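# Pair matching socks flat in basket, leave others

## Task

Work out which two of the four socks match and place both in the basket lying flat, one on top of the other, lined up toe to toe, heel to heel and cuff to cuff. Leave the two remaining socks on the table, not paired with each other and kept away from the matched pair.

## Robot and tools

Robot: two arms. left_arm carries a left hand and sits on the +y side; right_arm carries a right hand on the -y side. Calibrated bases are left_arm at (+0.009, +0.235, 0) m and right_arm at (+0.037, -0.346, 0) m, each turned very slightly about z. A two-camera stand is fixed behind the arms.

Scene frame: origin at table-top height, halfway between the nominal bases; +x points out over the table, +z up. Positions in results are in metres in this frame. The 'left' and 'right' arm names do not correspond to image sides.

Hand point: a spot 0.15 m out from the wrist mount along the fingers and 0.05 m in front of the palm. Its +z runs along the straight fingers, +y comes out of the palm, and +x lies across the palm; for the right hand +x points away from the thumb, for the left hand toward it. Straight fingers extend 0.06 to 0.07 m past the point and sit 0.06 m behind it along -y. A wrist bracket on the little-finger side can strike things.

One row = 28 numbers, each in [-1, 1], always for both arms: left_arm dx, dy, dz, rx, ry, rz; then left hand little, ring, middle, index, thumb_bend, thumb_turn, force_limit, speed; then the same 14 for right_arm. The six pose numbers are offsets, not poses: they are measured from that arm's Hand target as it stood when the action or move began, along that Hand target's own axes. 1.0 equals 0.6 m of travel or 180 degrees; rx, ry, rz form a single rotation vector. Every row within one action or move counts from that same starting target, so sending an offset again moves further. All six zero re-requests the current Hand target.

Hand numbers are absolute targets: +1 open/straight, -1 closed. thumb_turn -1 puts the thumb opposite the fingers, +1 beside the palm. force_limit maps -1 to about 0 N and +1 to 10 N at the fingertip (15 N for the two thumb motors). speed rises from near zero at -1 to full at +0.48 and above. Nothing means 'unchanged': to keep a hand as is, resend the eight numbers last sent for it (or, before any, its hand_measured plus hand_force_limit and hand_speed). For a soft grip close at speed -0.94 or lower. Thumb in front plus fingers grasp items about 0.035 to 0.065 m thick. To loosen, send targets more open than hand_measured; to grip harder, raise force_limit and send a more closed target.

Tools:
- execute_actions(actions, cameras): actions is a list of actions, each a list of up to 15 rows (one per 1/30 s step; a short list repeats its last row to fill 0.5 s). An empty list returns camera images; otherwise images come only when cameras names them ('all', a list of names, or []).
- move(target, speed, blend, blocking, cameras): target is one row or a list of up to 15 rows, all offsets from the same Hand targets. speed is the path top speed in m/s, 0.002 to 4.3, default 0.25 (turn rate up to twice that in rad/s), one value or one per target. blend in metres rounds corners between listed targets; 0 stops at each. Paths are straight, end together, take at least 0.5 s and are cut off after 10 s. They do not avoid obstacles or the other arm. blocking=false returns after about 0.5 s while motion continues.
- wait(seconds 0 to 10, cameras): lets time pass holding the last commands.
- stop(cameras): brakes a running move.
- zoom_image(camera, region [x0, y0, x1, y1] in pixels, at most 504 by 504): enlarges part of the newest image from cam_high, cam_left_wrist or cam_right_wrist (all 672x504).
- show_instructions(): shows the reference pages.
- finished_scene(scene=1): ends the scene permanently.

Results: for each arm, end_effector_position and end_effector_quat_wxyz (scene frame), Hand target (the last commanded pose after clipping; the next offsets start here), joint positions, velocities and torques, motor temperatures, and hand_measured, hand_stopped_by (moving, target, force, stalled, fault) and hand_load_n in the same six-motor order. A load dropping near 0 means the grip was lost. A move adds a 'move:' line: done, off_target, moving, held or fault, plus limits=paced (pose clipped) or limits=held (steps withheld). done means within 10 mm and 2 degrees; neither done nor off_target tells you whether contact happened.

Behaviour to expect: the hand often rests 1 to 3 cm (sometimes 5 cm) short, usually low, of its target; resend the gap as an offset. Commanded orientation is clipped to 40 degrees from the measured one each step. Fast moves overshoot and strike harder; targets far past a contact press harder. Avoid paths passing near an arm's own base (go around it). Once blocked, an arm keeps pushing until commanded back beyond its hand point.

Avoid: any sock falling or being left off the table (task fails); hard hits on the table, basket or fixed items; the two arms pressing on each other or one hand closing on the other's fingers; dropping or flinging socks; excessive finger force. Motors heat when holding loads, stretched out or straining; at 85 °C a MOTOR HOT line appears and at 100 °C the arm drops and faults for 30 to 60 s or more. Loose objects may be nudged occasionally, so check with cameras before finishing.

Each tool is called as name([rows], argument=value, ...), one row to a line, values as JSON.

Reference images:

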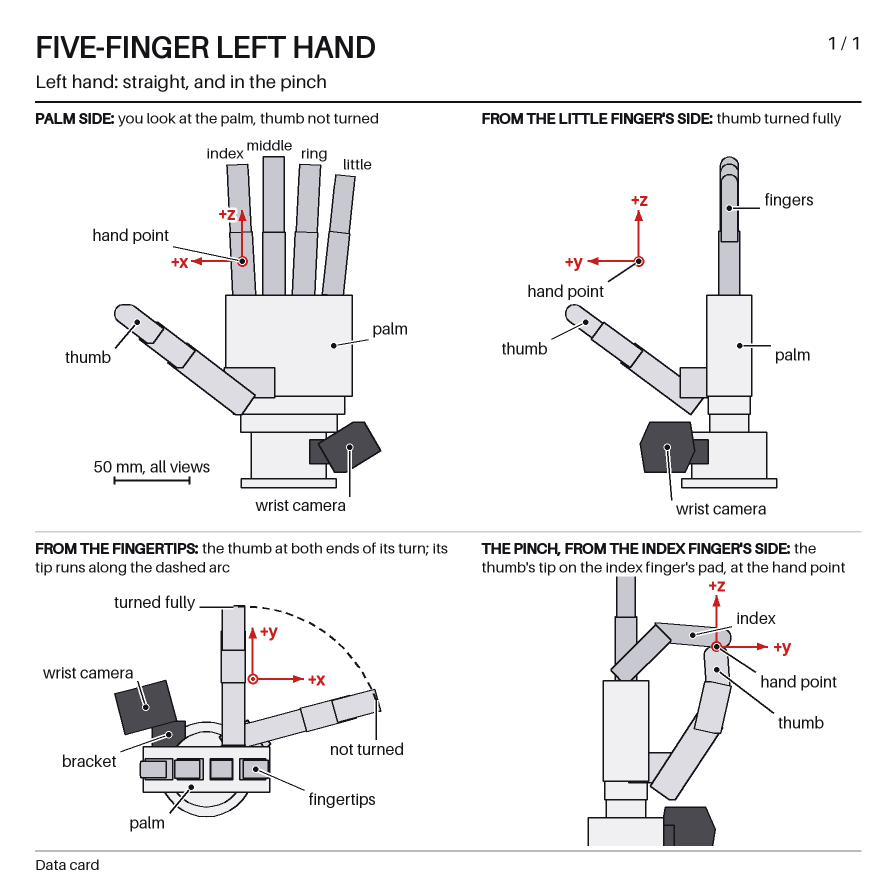

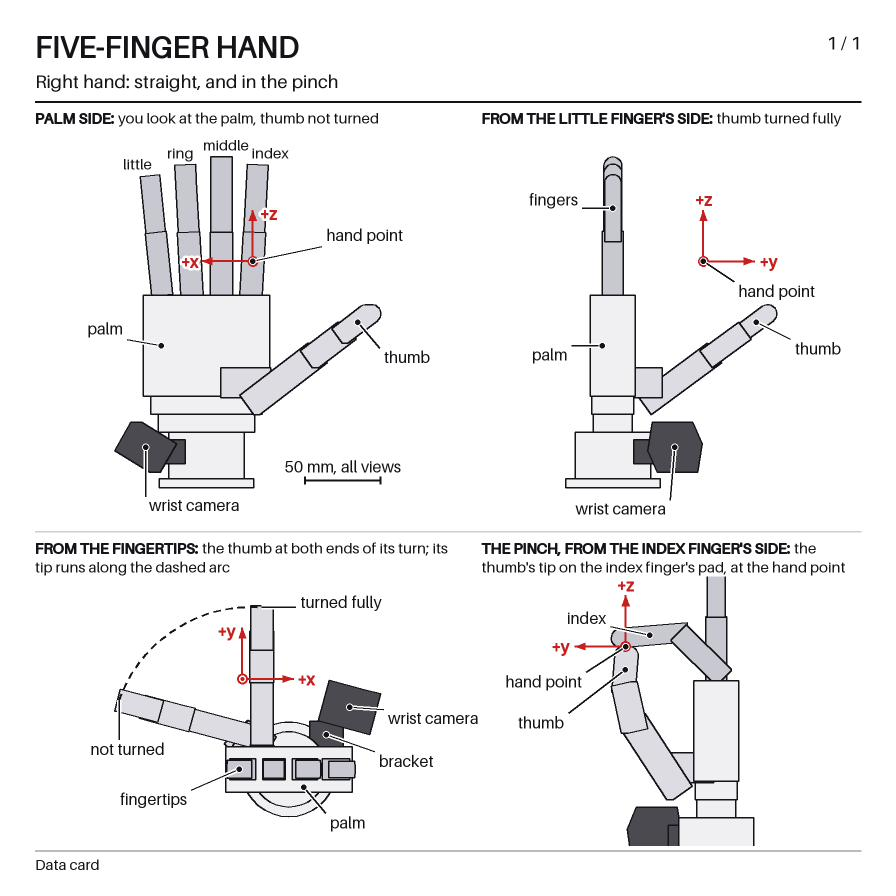

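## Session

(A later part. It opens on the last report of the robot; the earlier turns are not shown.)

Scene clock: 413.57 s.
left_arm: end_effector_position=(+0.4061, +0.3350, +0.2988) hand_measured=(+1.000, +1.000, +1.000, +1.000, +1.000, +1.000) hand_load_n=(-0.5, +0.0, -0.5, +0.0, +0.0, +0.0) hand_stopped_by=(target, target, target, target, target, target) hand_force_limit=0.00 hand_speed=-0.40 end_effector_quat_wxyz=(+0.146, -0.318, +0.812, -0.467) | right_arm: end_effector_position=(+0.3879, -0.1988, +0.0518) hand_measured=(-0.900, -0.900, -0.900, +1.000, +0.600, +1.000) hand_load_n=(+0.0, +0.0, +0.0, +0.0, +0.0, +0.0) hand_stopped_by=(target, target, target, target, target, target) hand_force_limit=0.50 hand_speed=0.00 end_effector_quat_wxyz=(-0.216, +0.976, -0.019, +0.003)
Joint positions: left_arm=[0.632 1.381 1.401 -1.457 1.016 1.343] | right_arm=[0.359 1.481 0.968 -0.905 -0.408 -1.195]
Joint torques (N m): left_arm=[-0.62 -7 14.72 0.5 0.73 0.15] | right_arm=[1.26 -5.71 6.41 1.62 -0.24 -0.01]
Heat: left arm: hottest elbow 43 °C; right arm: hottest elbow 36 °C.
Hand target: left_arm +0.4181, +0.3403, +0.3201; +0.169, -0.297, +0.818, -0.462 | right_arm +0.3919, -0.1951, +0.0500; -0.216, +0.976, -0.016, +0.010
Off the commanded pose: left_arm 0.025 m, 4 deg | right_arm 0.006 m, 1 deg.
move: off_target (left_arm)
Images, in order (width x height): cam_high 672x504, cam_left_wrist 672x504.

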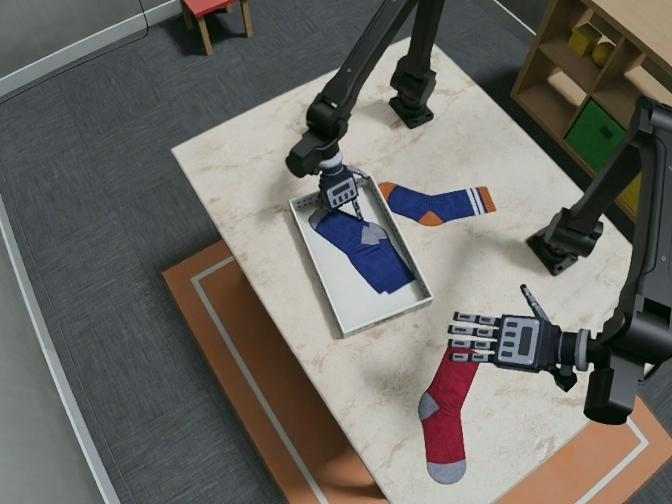

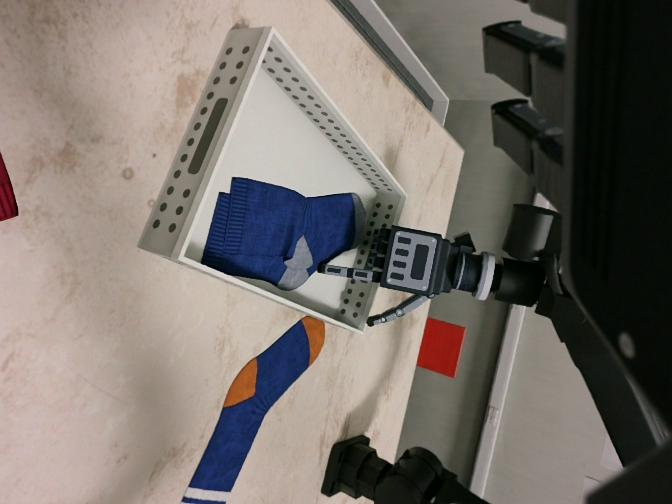

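move([
  [0,0,0,0,0,0,1,1,1,1,1,1,0,-0.4,0,-0.0423,-0.0906,0,0,0,-0.9,-0.9,-0.9,1,0.6,1,0.5,0],
  [0,0,0,0,0,0,1,1,1,1,1,1,0,-0.4,0.1085,-0.2573,0.0095,0,0,0,-0.9,-0.9,-0.9,1,0.6,1,0.5,0],
  [0,0,0,0,0,0,1,1,1,1,1,1,0,-0.4,0.1085,-0.2277,0.0730,0,0,0,-0.9,-0.9,-0.9,1,0.6,1,0.5,0],
], speed=[0.1, 0.2, 0.08], blend=[0.01, 0.01, 0], cameras=["cam_high", "cam_left_wrist"])

zoom_image(camera="cam_high", region=[270, 160, 440, 360])

zoom_image(camera="cam_left_wrist", region=[130, 20, 400, 340])

Scene clock: 417.67 s.
left_arm: end_effector_position=(+0.4061, +0.3350, +0.2988) hand_measured=(+1.000, +1.000, +1.000, +1.000, +1.000, +1.000) hand_load_n=(-0.5, +0.0, +0.0, +0.0, +0.0, -0.5) hand_stopped_by=(target, target, target, target, target, target) hand_force_limit=0.00 hand_speed=-0.40 end_effector_quat_wxyz=(+0.146, -0.318, +0.812, -0.467) | right_arm: end_effector_position=(+0.4575, -0.0585, +0.0701) hand_measured=(-0.900, -0.900, -0.900, +1.000, +0.600, +1.000) hand_load_n=(+0.0, +0.0, +0.0, +0.0, +0.0, +0.0) hand_stopped_by=(target, target, target, target, target, target) hand_force_limit=0.50 hand_speed=0.00 end_effector_quat_wxyz=(-0.214, +0.977, -0.012, +0.003)
Joint positions: left_arm=[0.632 1.381 1.401 -1.457 1.016 1.343] | right_arm=[0.58 1.737 1.337 -0.933 -0.363 -0.977]
Joint torques (N m): left_arm=[-1.2 -7.06 14.79 0.49 0.7 0.12] | right_arm=[0.79 -9.41 7.01 1.7 -0.26 0.09]
Heat: left arm: hottest elbow 43 °C; right arm: hottest elbow 36 °C.
Hand target: left_arm +0.4181, +0.3403, +0.3201; +0.169, -0.297, +0.818, -0.462 | right_arm +0.4617, -0.0551, +0.0687; -0.216, +0.976, -0.016, +0.009
Off the commanded pose: left_arm 0.025 m, 4 deg | right_arm 0.006 m, 1 deg.
move: off_target (left_arm)
Images, in order (width x height): cam_high 672x504, cam_left_wrist 672x504.

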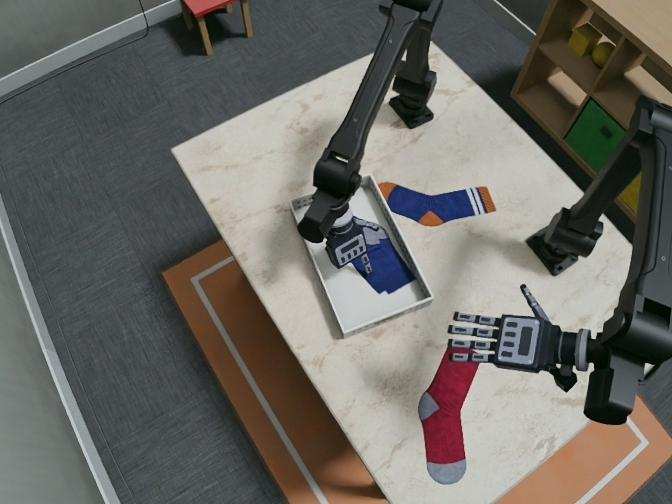

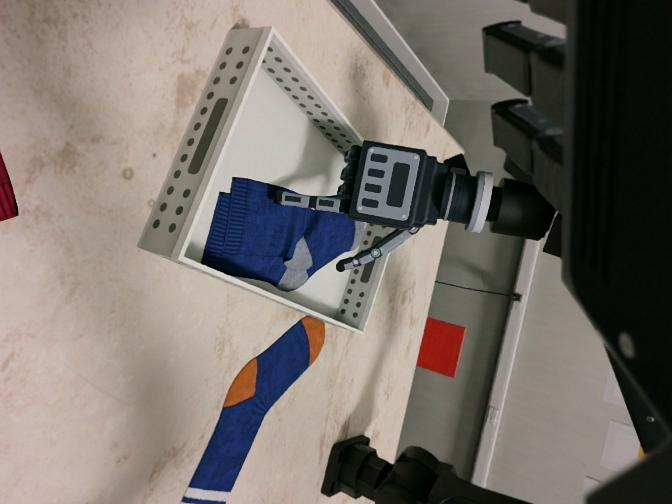

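Scaled by 2.520.

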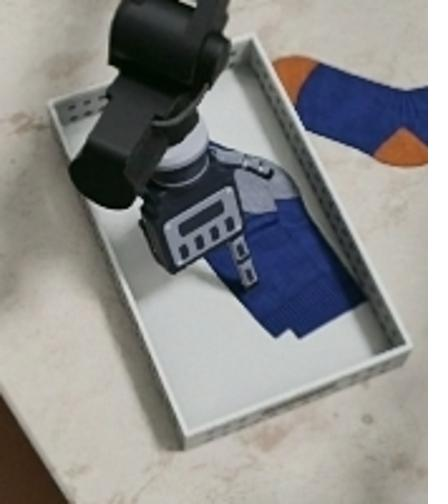

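Scaled by 1.575.

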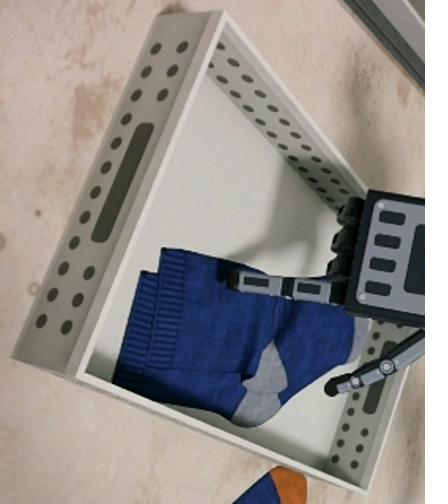

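move([
  [0,0,0,0,0,0,1,1,1,1,1,1,0,-0.4,0.0067,0.0116,0.0253,0,0,0,-0.9,-0.9,-0.9,1,0.6,1,0.5,0],
  [0,0,0,0,0,0,1,1,1,1,1,1,0,-0.4,0.0567,0.003,0.029,0,0,0,-0.9,-0.9,-0.9,1,0.6,1,0.5,0],
], speed=[0.05, 0.05], cameras=["cam_high", "cam_left_wrist"])

zoom_image(camera="cam_high", region=[270, 160, 440, 360])

zoom_image(camera="cam_left_wrist", region=[130, 20, 400, 340])

Scene clock: 419.50 s.
left_arm: end_effector_position=(+0.4061, +0.3350, +0.2988) hand_measured=(+1.000, +1.000, +1.000, +1.000, +1.000, +1.000) hand_load_n=(+0.0, -0.5, +0.0, +0.0, +0.0, +0.0) hand_stopped_by=(target, target, target, target, target, target) hand_force_limit=0.00 hand_speed=-0.40 end_effector_quat_wxyz=(+0.146, -0.318, +0.812, -0.467) | right_arm: end_effector_position=(+0.4805, -0.0483, +0.0546) hand_measured=(-0.900, -0.900, -0.900, +1.000, +0.600, +1.000) hand_load_n=(+0.0, +0.0, +0.0, +0.0, +0.0, +0.0) hand_stopped_by=(target, target, target, target, target, target) hand_force_limit=0.50 hand_speed=0.00 end_effector_quat_wxyz=(-0.221, +0.975, -0.015, +0.004)
Joint positions: left_arm=[0.632 1.381 1.401 -1.457 1.016 1.343] | right_arm=[0.57 1.808 1.39 -0.908 -0.376 -0.977]
Joint torques (N m): left_arm=[-0.62 -7.36 14.98 0.42 0.67 0.13] | right_arm=[-0.09 -8.7 9.52 0.42 0.08 -0.1]
Heat: left arm: hottest elbow 43 °C; right arm: hottest elbow 36 °C.
Hand target: left_arm +0.4181, +0.3403, +0.3201; +0.169, -0.297, +0.818, -0.462 | right_arm +0.4959, -0.0506, +0.0525; -0.216, +0.976, -0.016, +0.009
Off the commanded pose: left_arm 0.025 m, 4 deg | right_arm 0.016 m, 1 deg.
move: off_target (left_arm, right_arm)
Images, in order (width x height): cam_high 672x504, cam_left_wrist 672x504.

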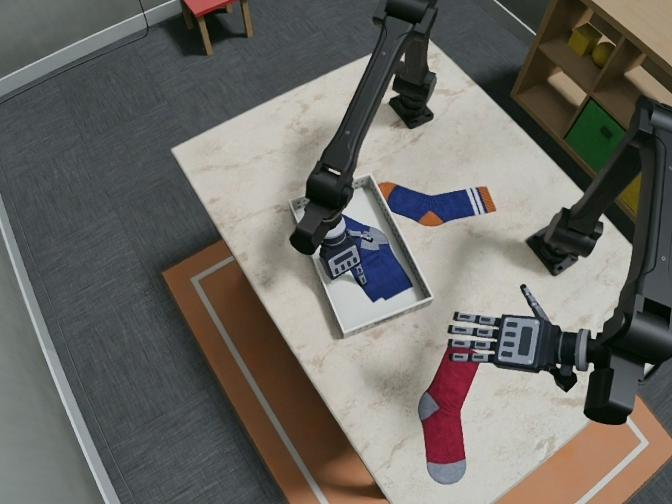

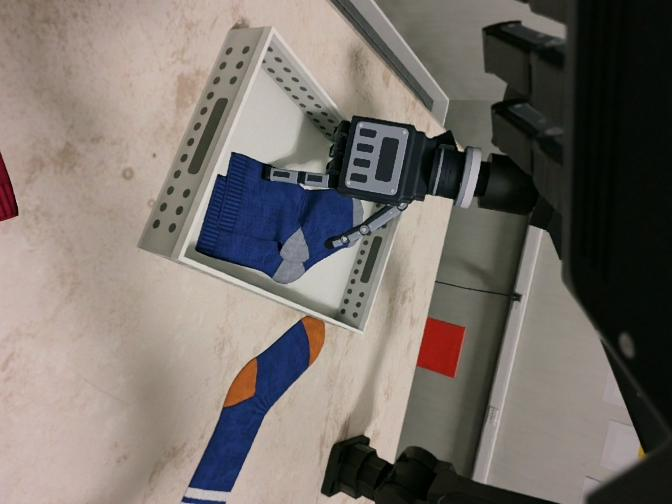

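Scaled by 2.520.

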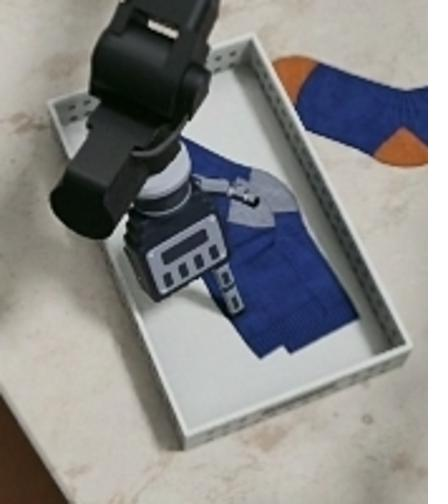

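Scaled by 1.575.

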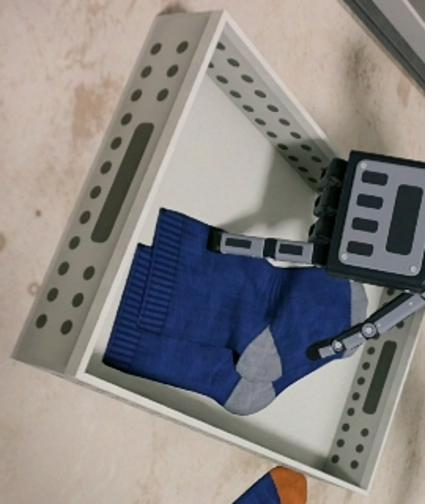

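move([
  [0.1905,0.1473,0.2782,-0.157,0.1183,0.1196,-0.9,-0.9,-0.9,1,1,1,0,0,0,0,0,0,0,0,-0.9,-0.9,-0.9,1,0.6,1,0.5,0],
  [0.2055,0.2973,0.3853,-0.157,0.1183,0.1196,-0.9,-0.9,-0.9,1,1,1,0,0,0,0,0,0,0,0,-0.9,-0.9,-0.9,1,0.6,1,0.5,0],
], speed=[0.25, 0.1], cameras=["cam_high", "cam_left_wrist"])

zoom_image(camera="cam_high", region=[330, 220, 450, 340])

Scene clock: 424.03 s.
left_arm: end_effector_position=(+0.3926, +0.1842, +0.0484) hand_measured=(-0.900, -0.900, -0.900, +1.000, +1.000, +1.000) hand_load_n=(+0.0, +0.0, +0.0, +0.0, -0.5, +0.0) hand_stopped_by=(target, target, target, target, target, target) hand_force_limit=0.00 hand_speed=0.00 end_effector_quat_wxyz=(+0.023, -0.081, +0.962, -0.258) | right_arm: end_effector_position=(+0.4805, -0.0483, +0.0546) hand_measured=(-0.900, -0.900, -0.900, +1.000, +0.600, +1.000) hand_load_n=(+0.0, +0.0, +0.0, +0.0, +0.0, +0.0) hand_stopped_by=(target, target, target, target, target, target) hand_force_limit=0.50 hand_speed=0.00 end_effector_quat_wxyz=(-0.221, +0.975, -0.015, +0.004)
Joint positions: left_arm=[0.038 1.514 0.987 -0.945 0.515 1.375] | right_arm=[0.57 1.808 1.39 -0.908 -0.376 -0.977]
Joint torques (N m): left_arm=[-1.44 -7.71 7.99 1.09 0.21 -0.17] | right_arm=[-0.44 -8.64 9.4 0.43 0.09 -0.15]
Heat: left arm: hottest elbow 42 °C; right arm: hottest elbow 36 °C.
Hand target: left_arm +0.3923, +0.1803, +0.0476; +0.023, -0.084, +0.962, -0.258 | right_arm +0.4959, -0.0506, +0.0525; -0.216, +0.976, -0.016, +0.009
Off the commanded pose: left_arm 0.004 m, 0 deg | right_arm 0.016 m, 1 deg.
move: off_target (right_arm)
Images, in order (width x height): cam_high 672x504, cam_left_wrist 672x504.

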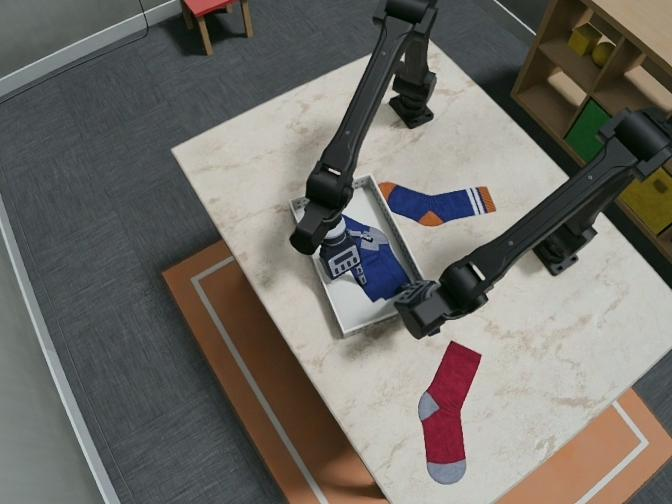

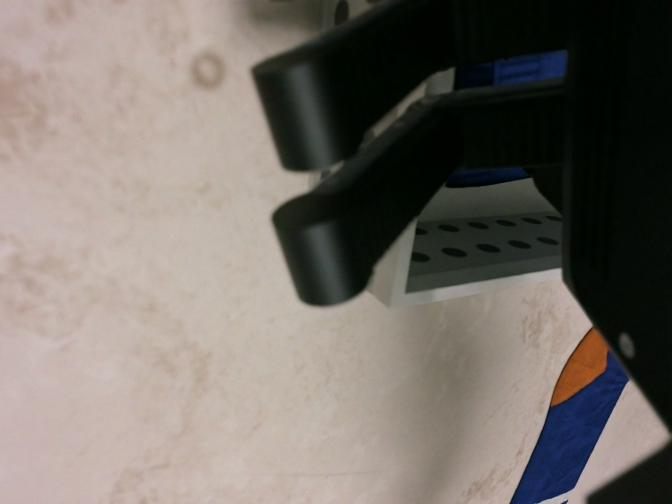

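Scaled by 4.200.

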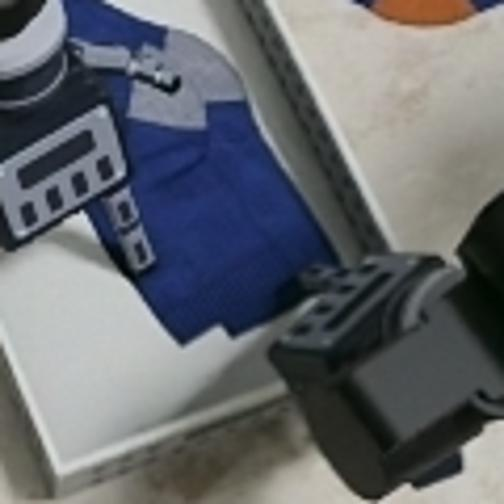

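move([
  [0,0.0217,0.0375,0,0,0,-0.9,-0.9,-0.9,1,1,1,0,0,0,0,0,0,0,0,-0.9,-0.9,-0.9,1,0.6,1,0.5,0],
  [0,0.0217,0.0375,0,0,0,-0.9,-0.9,-0.9,1,1,1,0,0,0.0828,-0.0133,0.0098,0,0,0,-0.9,-0.9,-0.9,1,0.6,1,0.5,0],
], speed=[0.06, 0.05], cameras=["cam_high"])

zoom_image(camera="cam_high", region=[270, 160, 450, 360])

Scene clock: 426.63 s.
left_arm: end_effector_position=(+0.3996, +0.1835, +0.0309) hand_measured=(-0.900, -0.900, -0.900, +1.000, +1.000, +1.000) hand_load_n=(+0.0, +0.0, -0.5, +0.0, +0.0, +0.0) hand_stopped_by=(target, target, target, target, target, target) hand_force_limit=0.00 hand_speed=0.00 end_effector_quat_wxyz=(+0.036, -0.079, +0.962, -0.260) | right_arm: end_effector_position=(+0.5315, -0.0404, +0.0555) hand_measured=(-0.900, -0.900, -0.900, +1.000, +0.600, +1.000) hand_load_n=(+0.0, +0.0, +0.0, +0.5, +0.0, +0.0) hand_stopped_by=(target, target, target, target, target, target) hand_force_limit=0.50 hand_speed=0.00 end_effector_quat_wxyz=(-0.222, +0.975, -0.019, +0.004)
Joint positions: left_arm=[0.038 1.539 0.962 -0.867 0.518 1.371] | right_arm=[0.538 1.925 1.568 -0.978 -0.385 -1.003]
Joint torques (N m): left_arm=[-0.85 -7.18 6.89 1.13 0.08 -0.18] | right_arm=[0.32 -10.46 9.7 0.42 0.17 -0.14]
Heat: left arm: hottest elbow 41 °C; right arm: hottest elbow 36 °C.
Hand target: left_arm +0.3925, +0.1804, +0.0217; +0.023, -0.084, +0.962, -0.258 | right_arm +0.5459, -0.0426, +0.0512; -0.216, +0.976, -0.016, +0.009
Off the commanded pose: left_arm 0.012 m, 2 deg | right_arm 0.015 m, 1 deg.
move: off_target (left_arm, right_arm)
Images, in order (width x height): cam_high 672x504.

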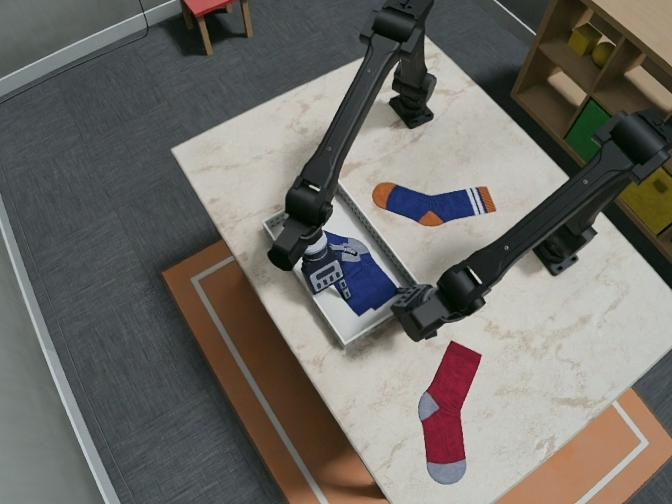

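Scaled by 2.520.

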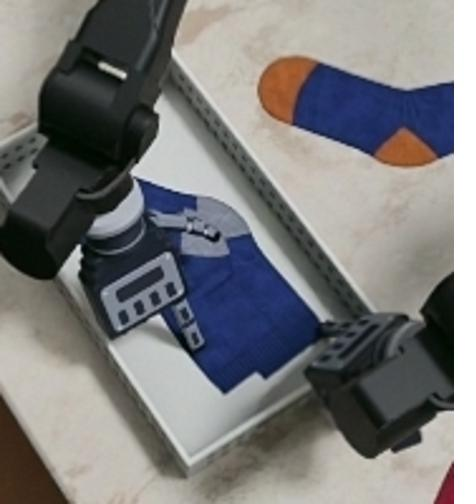

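move([
  [0,-0.1,-0.173,0,0,0,-0.9,-0.9,-0.9,1,1,1,0,0,0.0,-0.0352,-0.0755,0,0,0,-0.9,-0.9,-0.9,1,0.6,1,0.5,0],
  [-0.0883,-0.0277,-0.5582,0.157,-0.1183,-0.1196,1,1,1,1,1,1,0,0,0.0012,-0.0403,-0.1650,0,0,0,-0.9,-0.9,-0.9,1,0.6,1,0.5,0],
], speed=[0.1, 0.3], blend=[0.01, 0], cameras=["cam_high", "cam_left_wrist"])

zoom_image(camera="cam_high", region=[250, 180, 430, 380])

zoom_image(camera="cam_left_wrist", region=[130, 20, 430, 300])

Scene clock: 431.43 s.
left_arm: end_effector_position=(+0.4070, +0.3349, +0.2978) hand_measured=(+1.000, +1.000, +1.000, +1.000, +1.000, +1.000) hand_load_n=(+0.0, +0.0, +0.0, +0.0, +0.0, +0.0) hand_stopped_by=(target, target, target, target, target, target) hand_force_limit=0.00 hand_speed=0.00 end_effector_quat_wxyz=(+0.152, -0.304, +0.818, -0.465) | right_arm: end_effector_position=(+0.5285, -0.0650, +0.1203) hand_measured=(-0.900, -0.900, -0.900, +1.000, +0.600, +1.000) hand_load_n=(+0.0, +0.0, +0.0, +0.0, +0.0, +0.0) hand_stopped_by=(target, target, target, target, target, target) hand_force_limit=0.50 hand_speed=0.00 end_effector_quat_wxyz=(-0.201, +0.979, -0.023, -0.017)
Joint positions: left_arm=[0.629 1.38 1.399 -1.457 1.017 1.375] | right_arm=[0.509 1.886 1.687 -1.209 -0.375 -1.038]
Joint torques (N m): left_arm=[-0.62 -6.95 14.79 0.53 0.68 -0.14] | right_arm=[0.09 -13.57 11 -0.02 -0.51 -0.11]
Heat: left arm: hottest elbow 41 °C; right arm: hottest elbow 36 °C.
Hand target: left_arm +0.4177, +0.3401, +0.3201; +0.169, -0.297, +0.818, -0.462 | right_arm +0.5449, -0.0627, +0.1511; -0.216, +0.976, -0.016, +0.009
Off the commanded pose: left_arm 0.025 m, 2 deg | right_arm 0.035 m, 4 deg.
move: off_target (left_arm, right_arm); target 2's new numbers were sent with left_arm's hand 0.025 m and 2 deg from that target
Images, in order (width x height): cam_high 672x504, cam_left_wrist 672x504.

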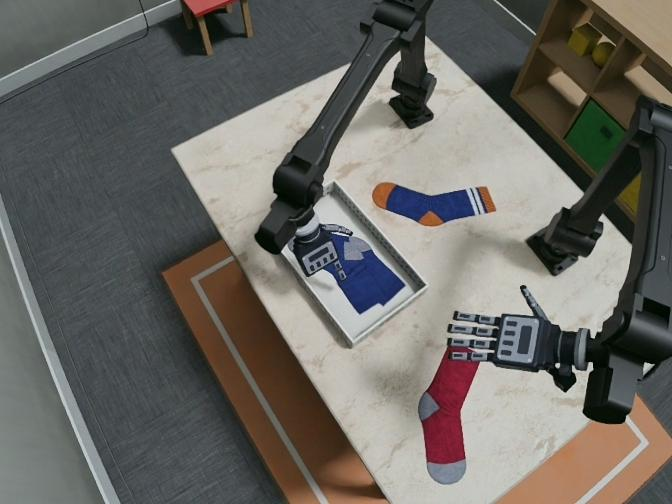

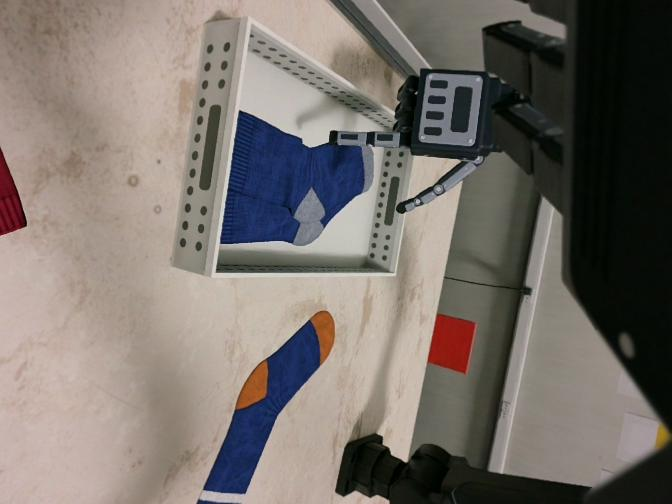

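Scaled by 2.520.

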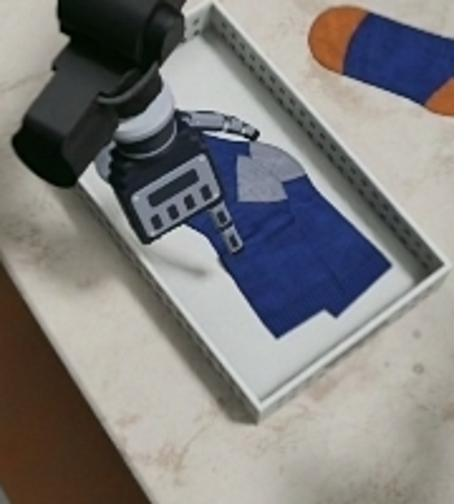

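Scaled by 1.680.

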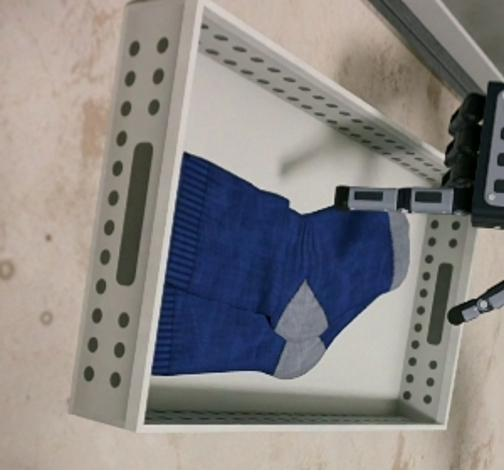

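move(target=[0,0,0,0,0,0,1,1,1,1,1,1,0,0,-0.0827,-0.1843,0.1227,0.1944,0.0074,0.0083,-0.9,-0.9,0.2,0.2,0.6,-1,0.5,0], speed=0.2, cameras=["cam_high", "cam_left_wrist", "cam_right_wrist"])

zoom_image(camera="cam_high", region=[250, 180, 430, 380])

zoom_image(camera="cam_left_wrist", region=[130, 20, 430, 300])

Scene clock: 434.77 s.
left_arm: end_effector_position=(+0.4070, +0.3349, +0.2978) hand_measured=(+1.000, +1.000, +1.000, +1.000, +1.000, +1.000) hand_load_n=(+0.0, +0.0, +0.0, +0.0, +0.0, +0.0) hand_stopped_by=(target, target, target, target, target, target) hand_force_limit=0.00 hand_speed=0.00 end_effector_quat_wxyz=(+0.152, -0.304, +0.818, -0.465) | right_arm: end_effector_position=(+0.4987, +0.0641, +0.1140) hand_measured=(-0.900, -0.900, +0.200, +0.200, +0.600, -1.000) hand_load_n=(+0.0, +0.0, +0.5, +0.0, +0.0, +0.0) hand_stopped_by=(target, target, target, target, target, target) hand_force_limit=0.50 hand_speed=0.00 end_effector_quat_wxyz=(-0.488, +0.872, -0.035, +0.010)
Joint positions: left_arm=[0.629 1.38 1.399 -1.457 1.017 1.375] | right_arm=[0.569 1.774 1.325 -0.397 -0.797 -0.659]
Joint torques (N m): left_arm=[-0.56 -6.71 14.82 0.49 0.69 -0.21] | right_arm=[1.2 -12.22 7.32 2.65 -0.67 0.07]
Heat: left arm: hottest elbow 40 °C; right arm: hottest elbow 36 °C.
Hand target: left_arm +0.4177, +0.3401, +0.3201; +0.169, -0.297, +0.818, -0.462 | right_arm +0.5000, +0.0705, +0.1305; -0.500, +0.866, -0.027, +0.022
Off the commanded pose: left_arm 0.025 m, 2 deg | right_arm 0.018 m, 2 deg.
move: off_target (left_arm, right_arm)

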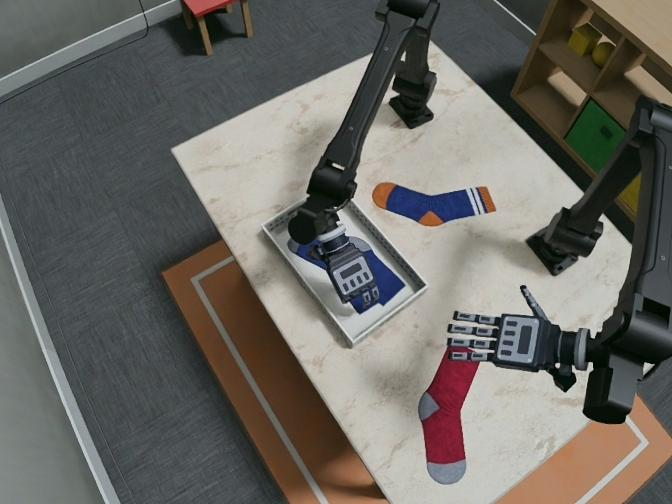

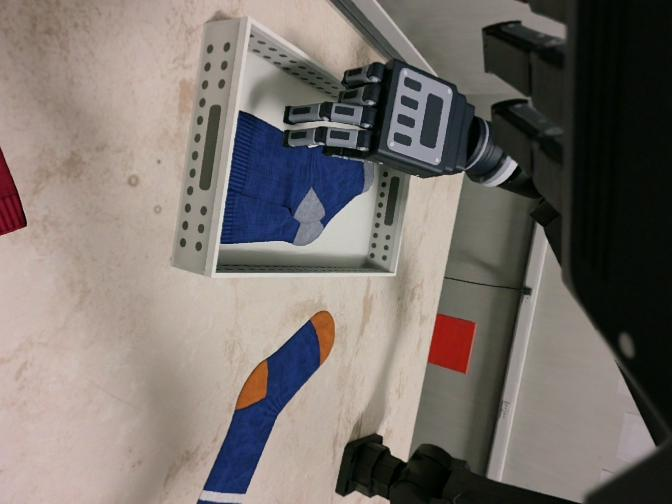

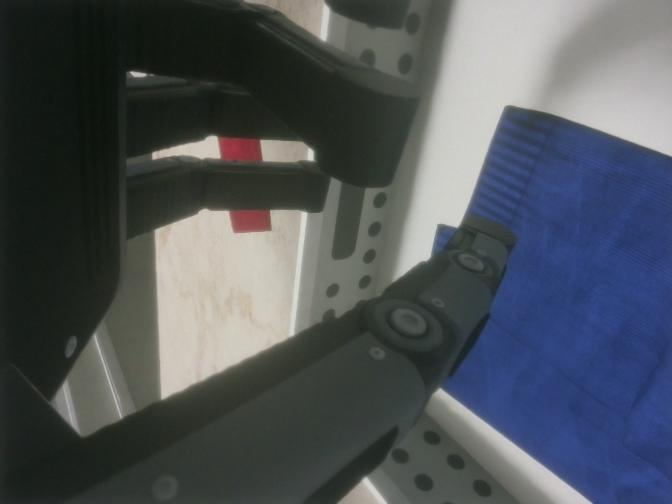

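Scaled by 2.520.

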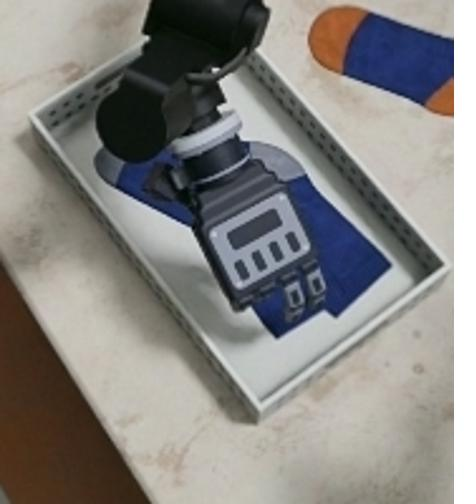

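Scaled by 1.680.

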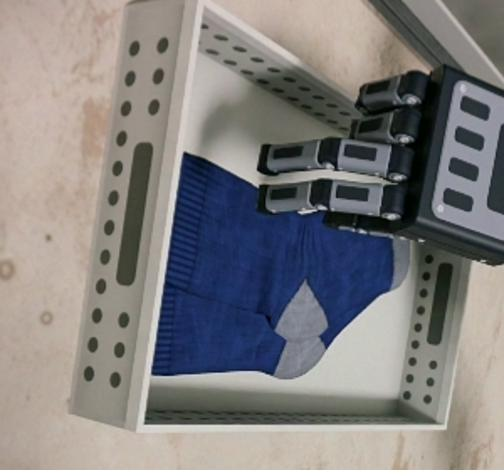

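move(target=[0,0,0,0,0,0,1,1,1,1,1,1,0,0,0.0011,0.1169,0.0492,0,0,0,-0.9,-0.9,0.1,0.1,0.45,-1,0.5,0], speed=0.1, cameras=["cam_high", "cam_left_wrist", "cam_right_wrist"])

zoom_image(camera="cam_high", region=[310, 240, 430, 350])

zoom_image(camera="cam_left_wrist", region=[200, 60, 400, 260])

Scene clock: 436.67 s.
left_arm: end_effector_position=(+0.4070, +0.3349, +0.2978) hand_measured=(+1.000, +1.000, +1.000, +1.000, +1.000, +1.000) hand_load_n=(+0.0, +0.0, +0.0, +0.0, +0.0, -0.5) hand_stopped_by=(target, target, target, target, target, target) hand_force_limit=0.00 hand_speed=0.00 end_effector_quat_wxyz=(+0.152, -0.304, +0.818, -0.465) | right_arm: end_effector_position=(+0.4917, +0.0611, +0.0504) hand_measured=(-0.900, -0.900, +0.100, +0.100, +0.450, -1.000) hand_load_n=(+0.0, +0.0, +0.0, +0.0, +0.0, +0.0) hand_stopped_by=(target, target, target, target, target, target) hand_force_limit=0.50 hand_speed=0.00 end_effector_quat_wxyz=(-0.492, +0.870, -0.032, +0.010)
Joint positions: left_arm=[0.629 1.38 1.399 -1.457 1.017 1.375] | right_arm=[0.569 1.842 1.227 -0.224 -0.805 -0.659]
Joint torques (N m): left_arm=[-0.09 -7.06 14.79 0.43 0.63 -0.14] | right_arm=[0.38 -11.11 6.97 2.66 -0.73 -0.06]
Heat: left arm: hottest elbow 40 °C; right arm: hottest elbow 36 °C.
Hand target: left_arm +0.4177, +0.3401, +0.3201; +0.169, -0.297, +0.818, -0.462 | right_arm +0.5010, +0.0607, +0.0550; -0.500, +0.866, -0.027, +0.022
Off the commanded pose: left_arm 0.025 m, 2 deg | right_arm 0.010 m, 2 deg.
move: off_target (left_arm)

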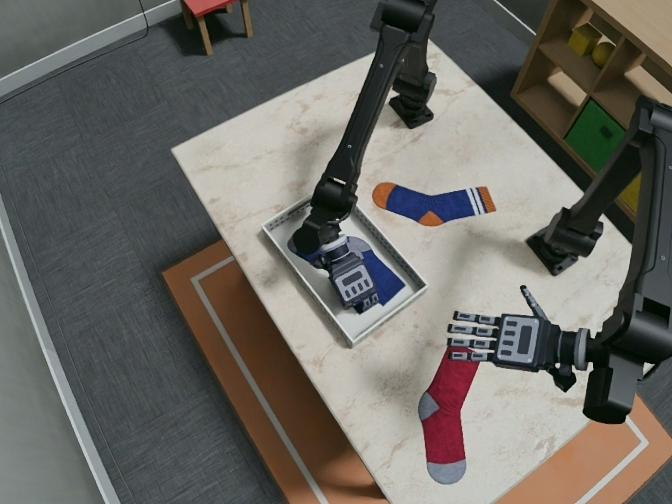

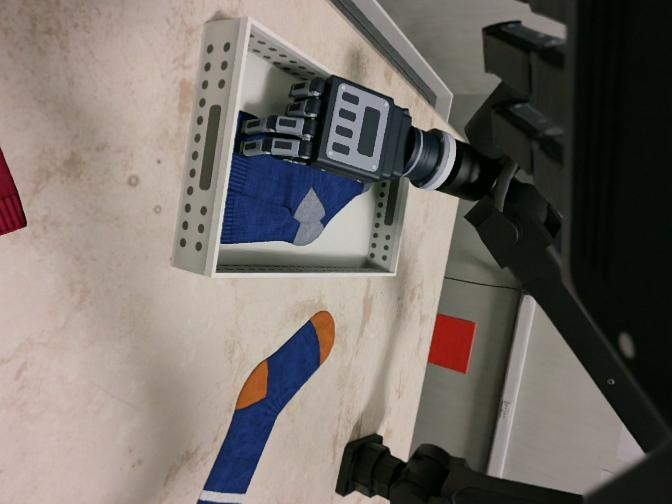

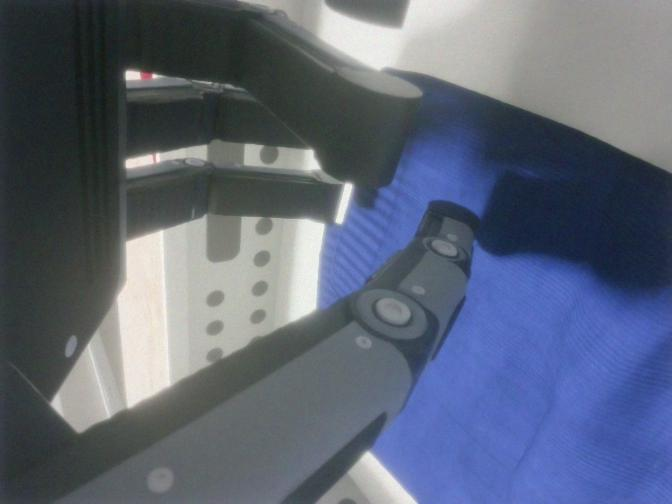

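Scaled by 4.200.

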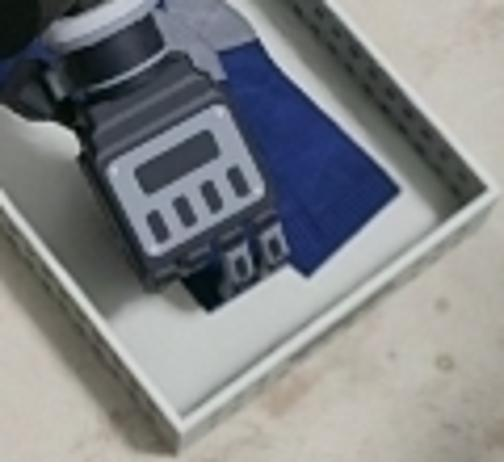

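Scaled by 2.520.

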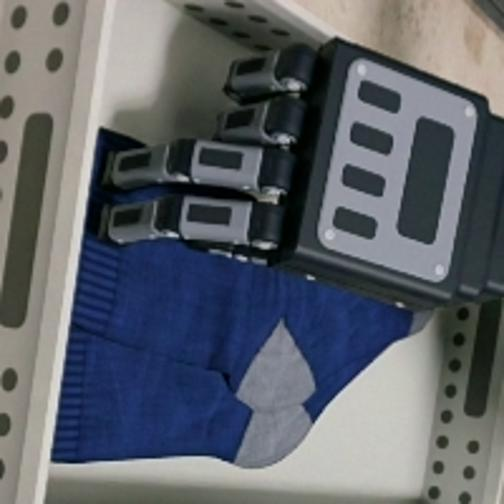

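move(target=[0,0,0,0,0,0,1,1,1,1,1,1,0,0,0.0005,0.0293,0.0092,0,0,0,-0.9,-0.9,0.1,0.1,0.45,-1,0.5,0], speed=0.06, cameras=["cam_high", "cam_left_wrist", "cam_right_wrist"])

zoom_image(camera="cam_high", region=[310, 240, 430, 350])

zoom_image(camera="cam_left_wrist", region=[200, 60, 400, 260])

Scene clock: 437.70 s.
left_arm: end_effector_position=(+0.4070, +0.3349, +0.2978) hand_measured=(+1.000, +1.000, +1.000, +1.000, +1.000, +1.000) hand_load_n=(+0.0, +0.0, +0.0, +0.0, +0.0, +0.0) hand_stopped_by=(target, target, target, target, target, target) hand_force_limit=0.00 hand_speed=0.00 end_effector_quat_wxyz=(+0.152, -0.304, +0.818, -0.465) | right_arm: end_effector_position=(+0.4954, +0.0614, +0.0468) hand_measured=(-0.900, -0.900, +0.100, +0.100, +0.450, -1.000) hand_load_n=(+0.0, +0.0, -0.5, +0.0, +0.0, +0.0) hand_stopped_by=(target, target, target, target, target, target) hand_force_limit=0.50 hand_speed=0.00 end_effector_quat_wxyz=(-0.500, +0.865, -0.027, +0.016)
Joint positions: left_arm=[0.629 1.38 1.399 -1.457 1.017 1.375] | right_arm=[0.564 1.85 1.217 -0.184 -0.815 -0.659]
Joint torques (N m): left_arm=[-1.26 -7.06 14.9 0.42 0.68 -0.16] | right_arm=[-0.03 -9.64 5.91 2.59 -0.57 -0.11]
Heat: left arm: hottest elbow 40 °C; right arm: hottest elbow 36 °C.
Hand target: left_arm +0.4177, +0.3401, +0.3201; +0.169, -0.297, +0.818, -0.462 | right_arm +0.5013, +0.0568, +0.0373; -0.500, +0.865, -0.027, +0.022
Off the commanded pose: left_arm 0.025 m, 2 deg | right_arm 0.012 m, 1 deg.
move: off_target (left_arm, right_arm)

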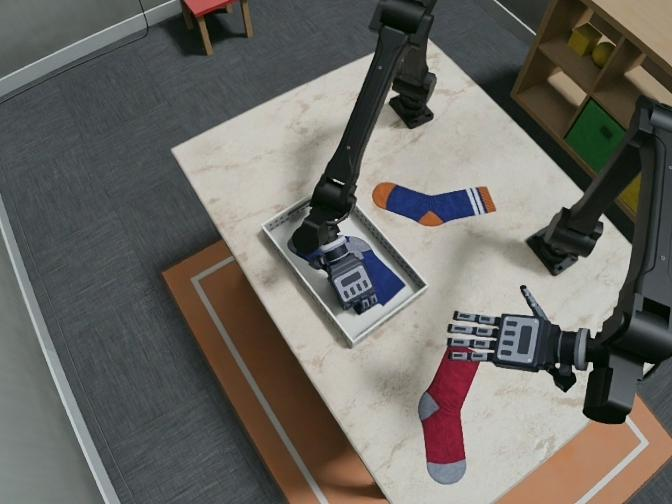

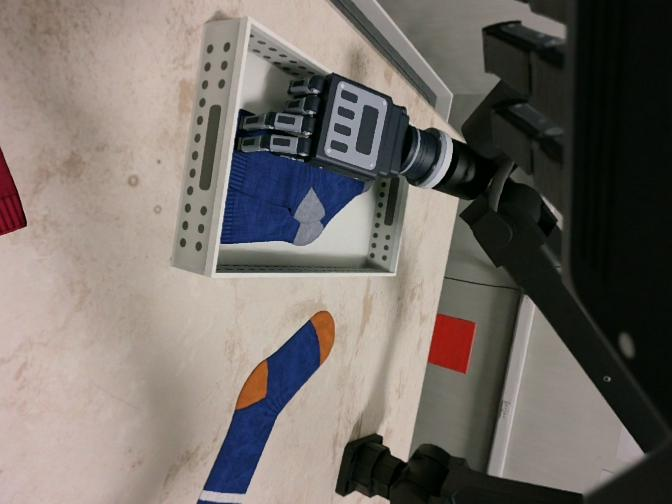

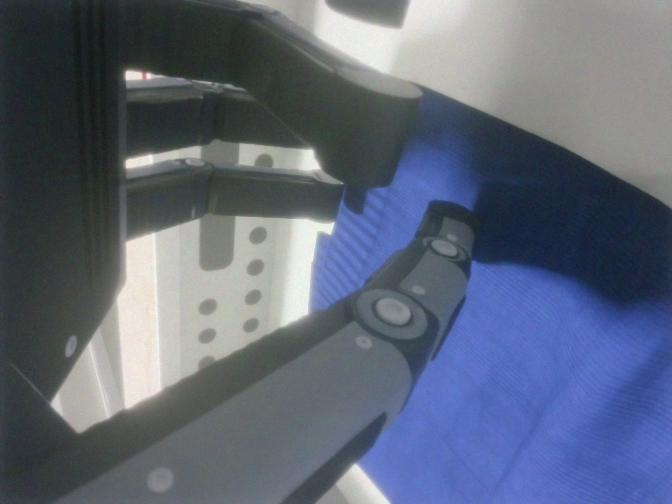

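Scaled by 4.200.

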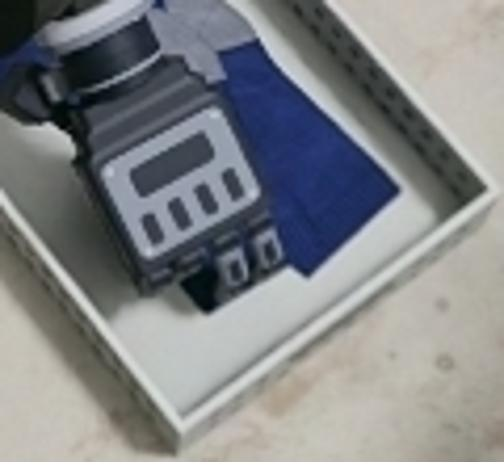

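Scaled by 2.520.

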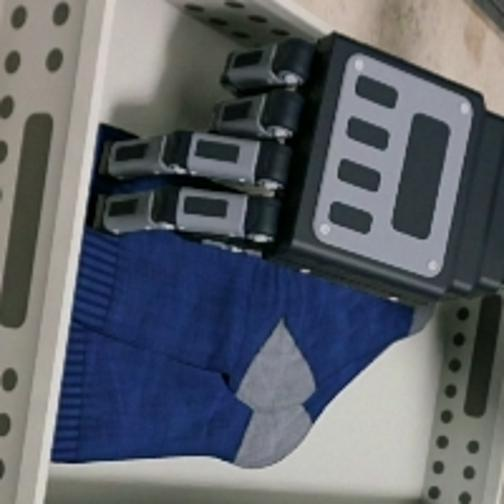

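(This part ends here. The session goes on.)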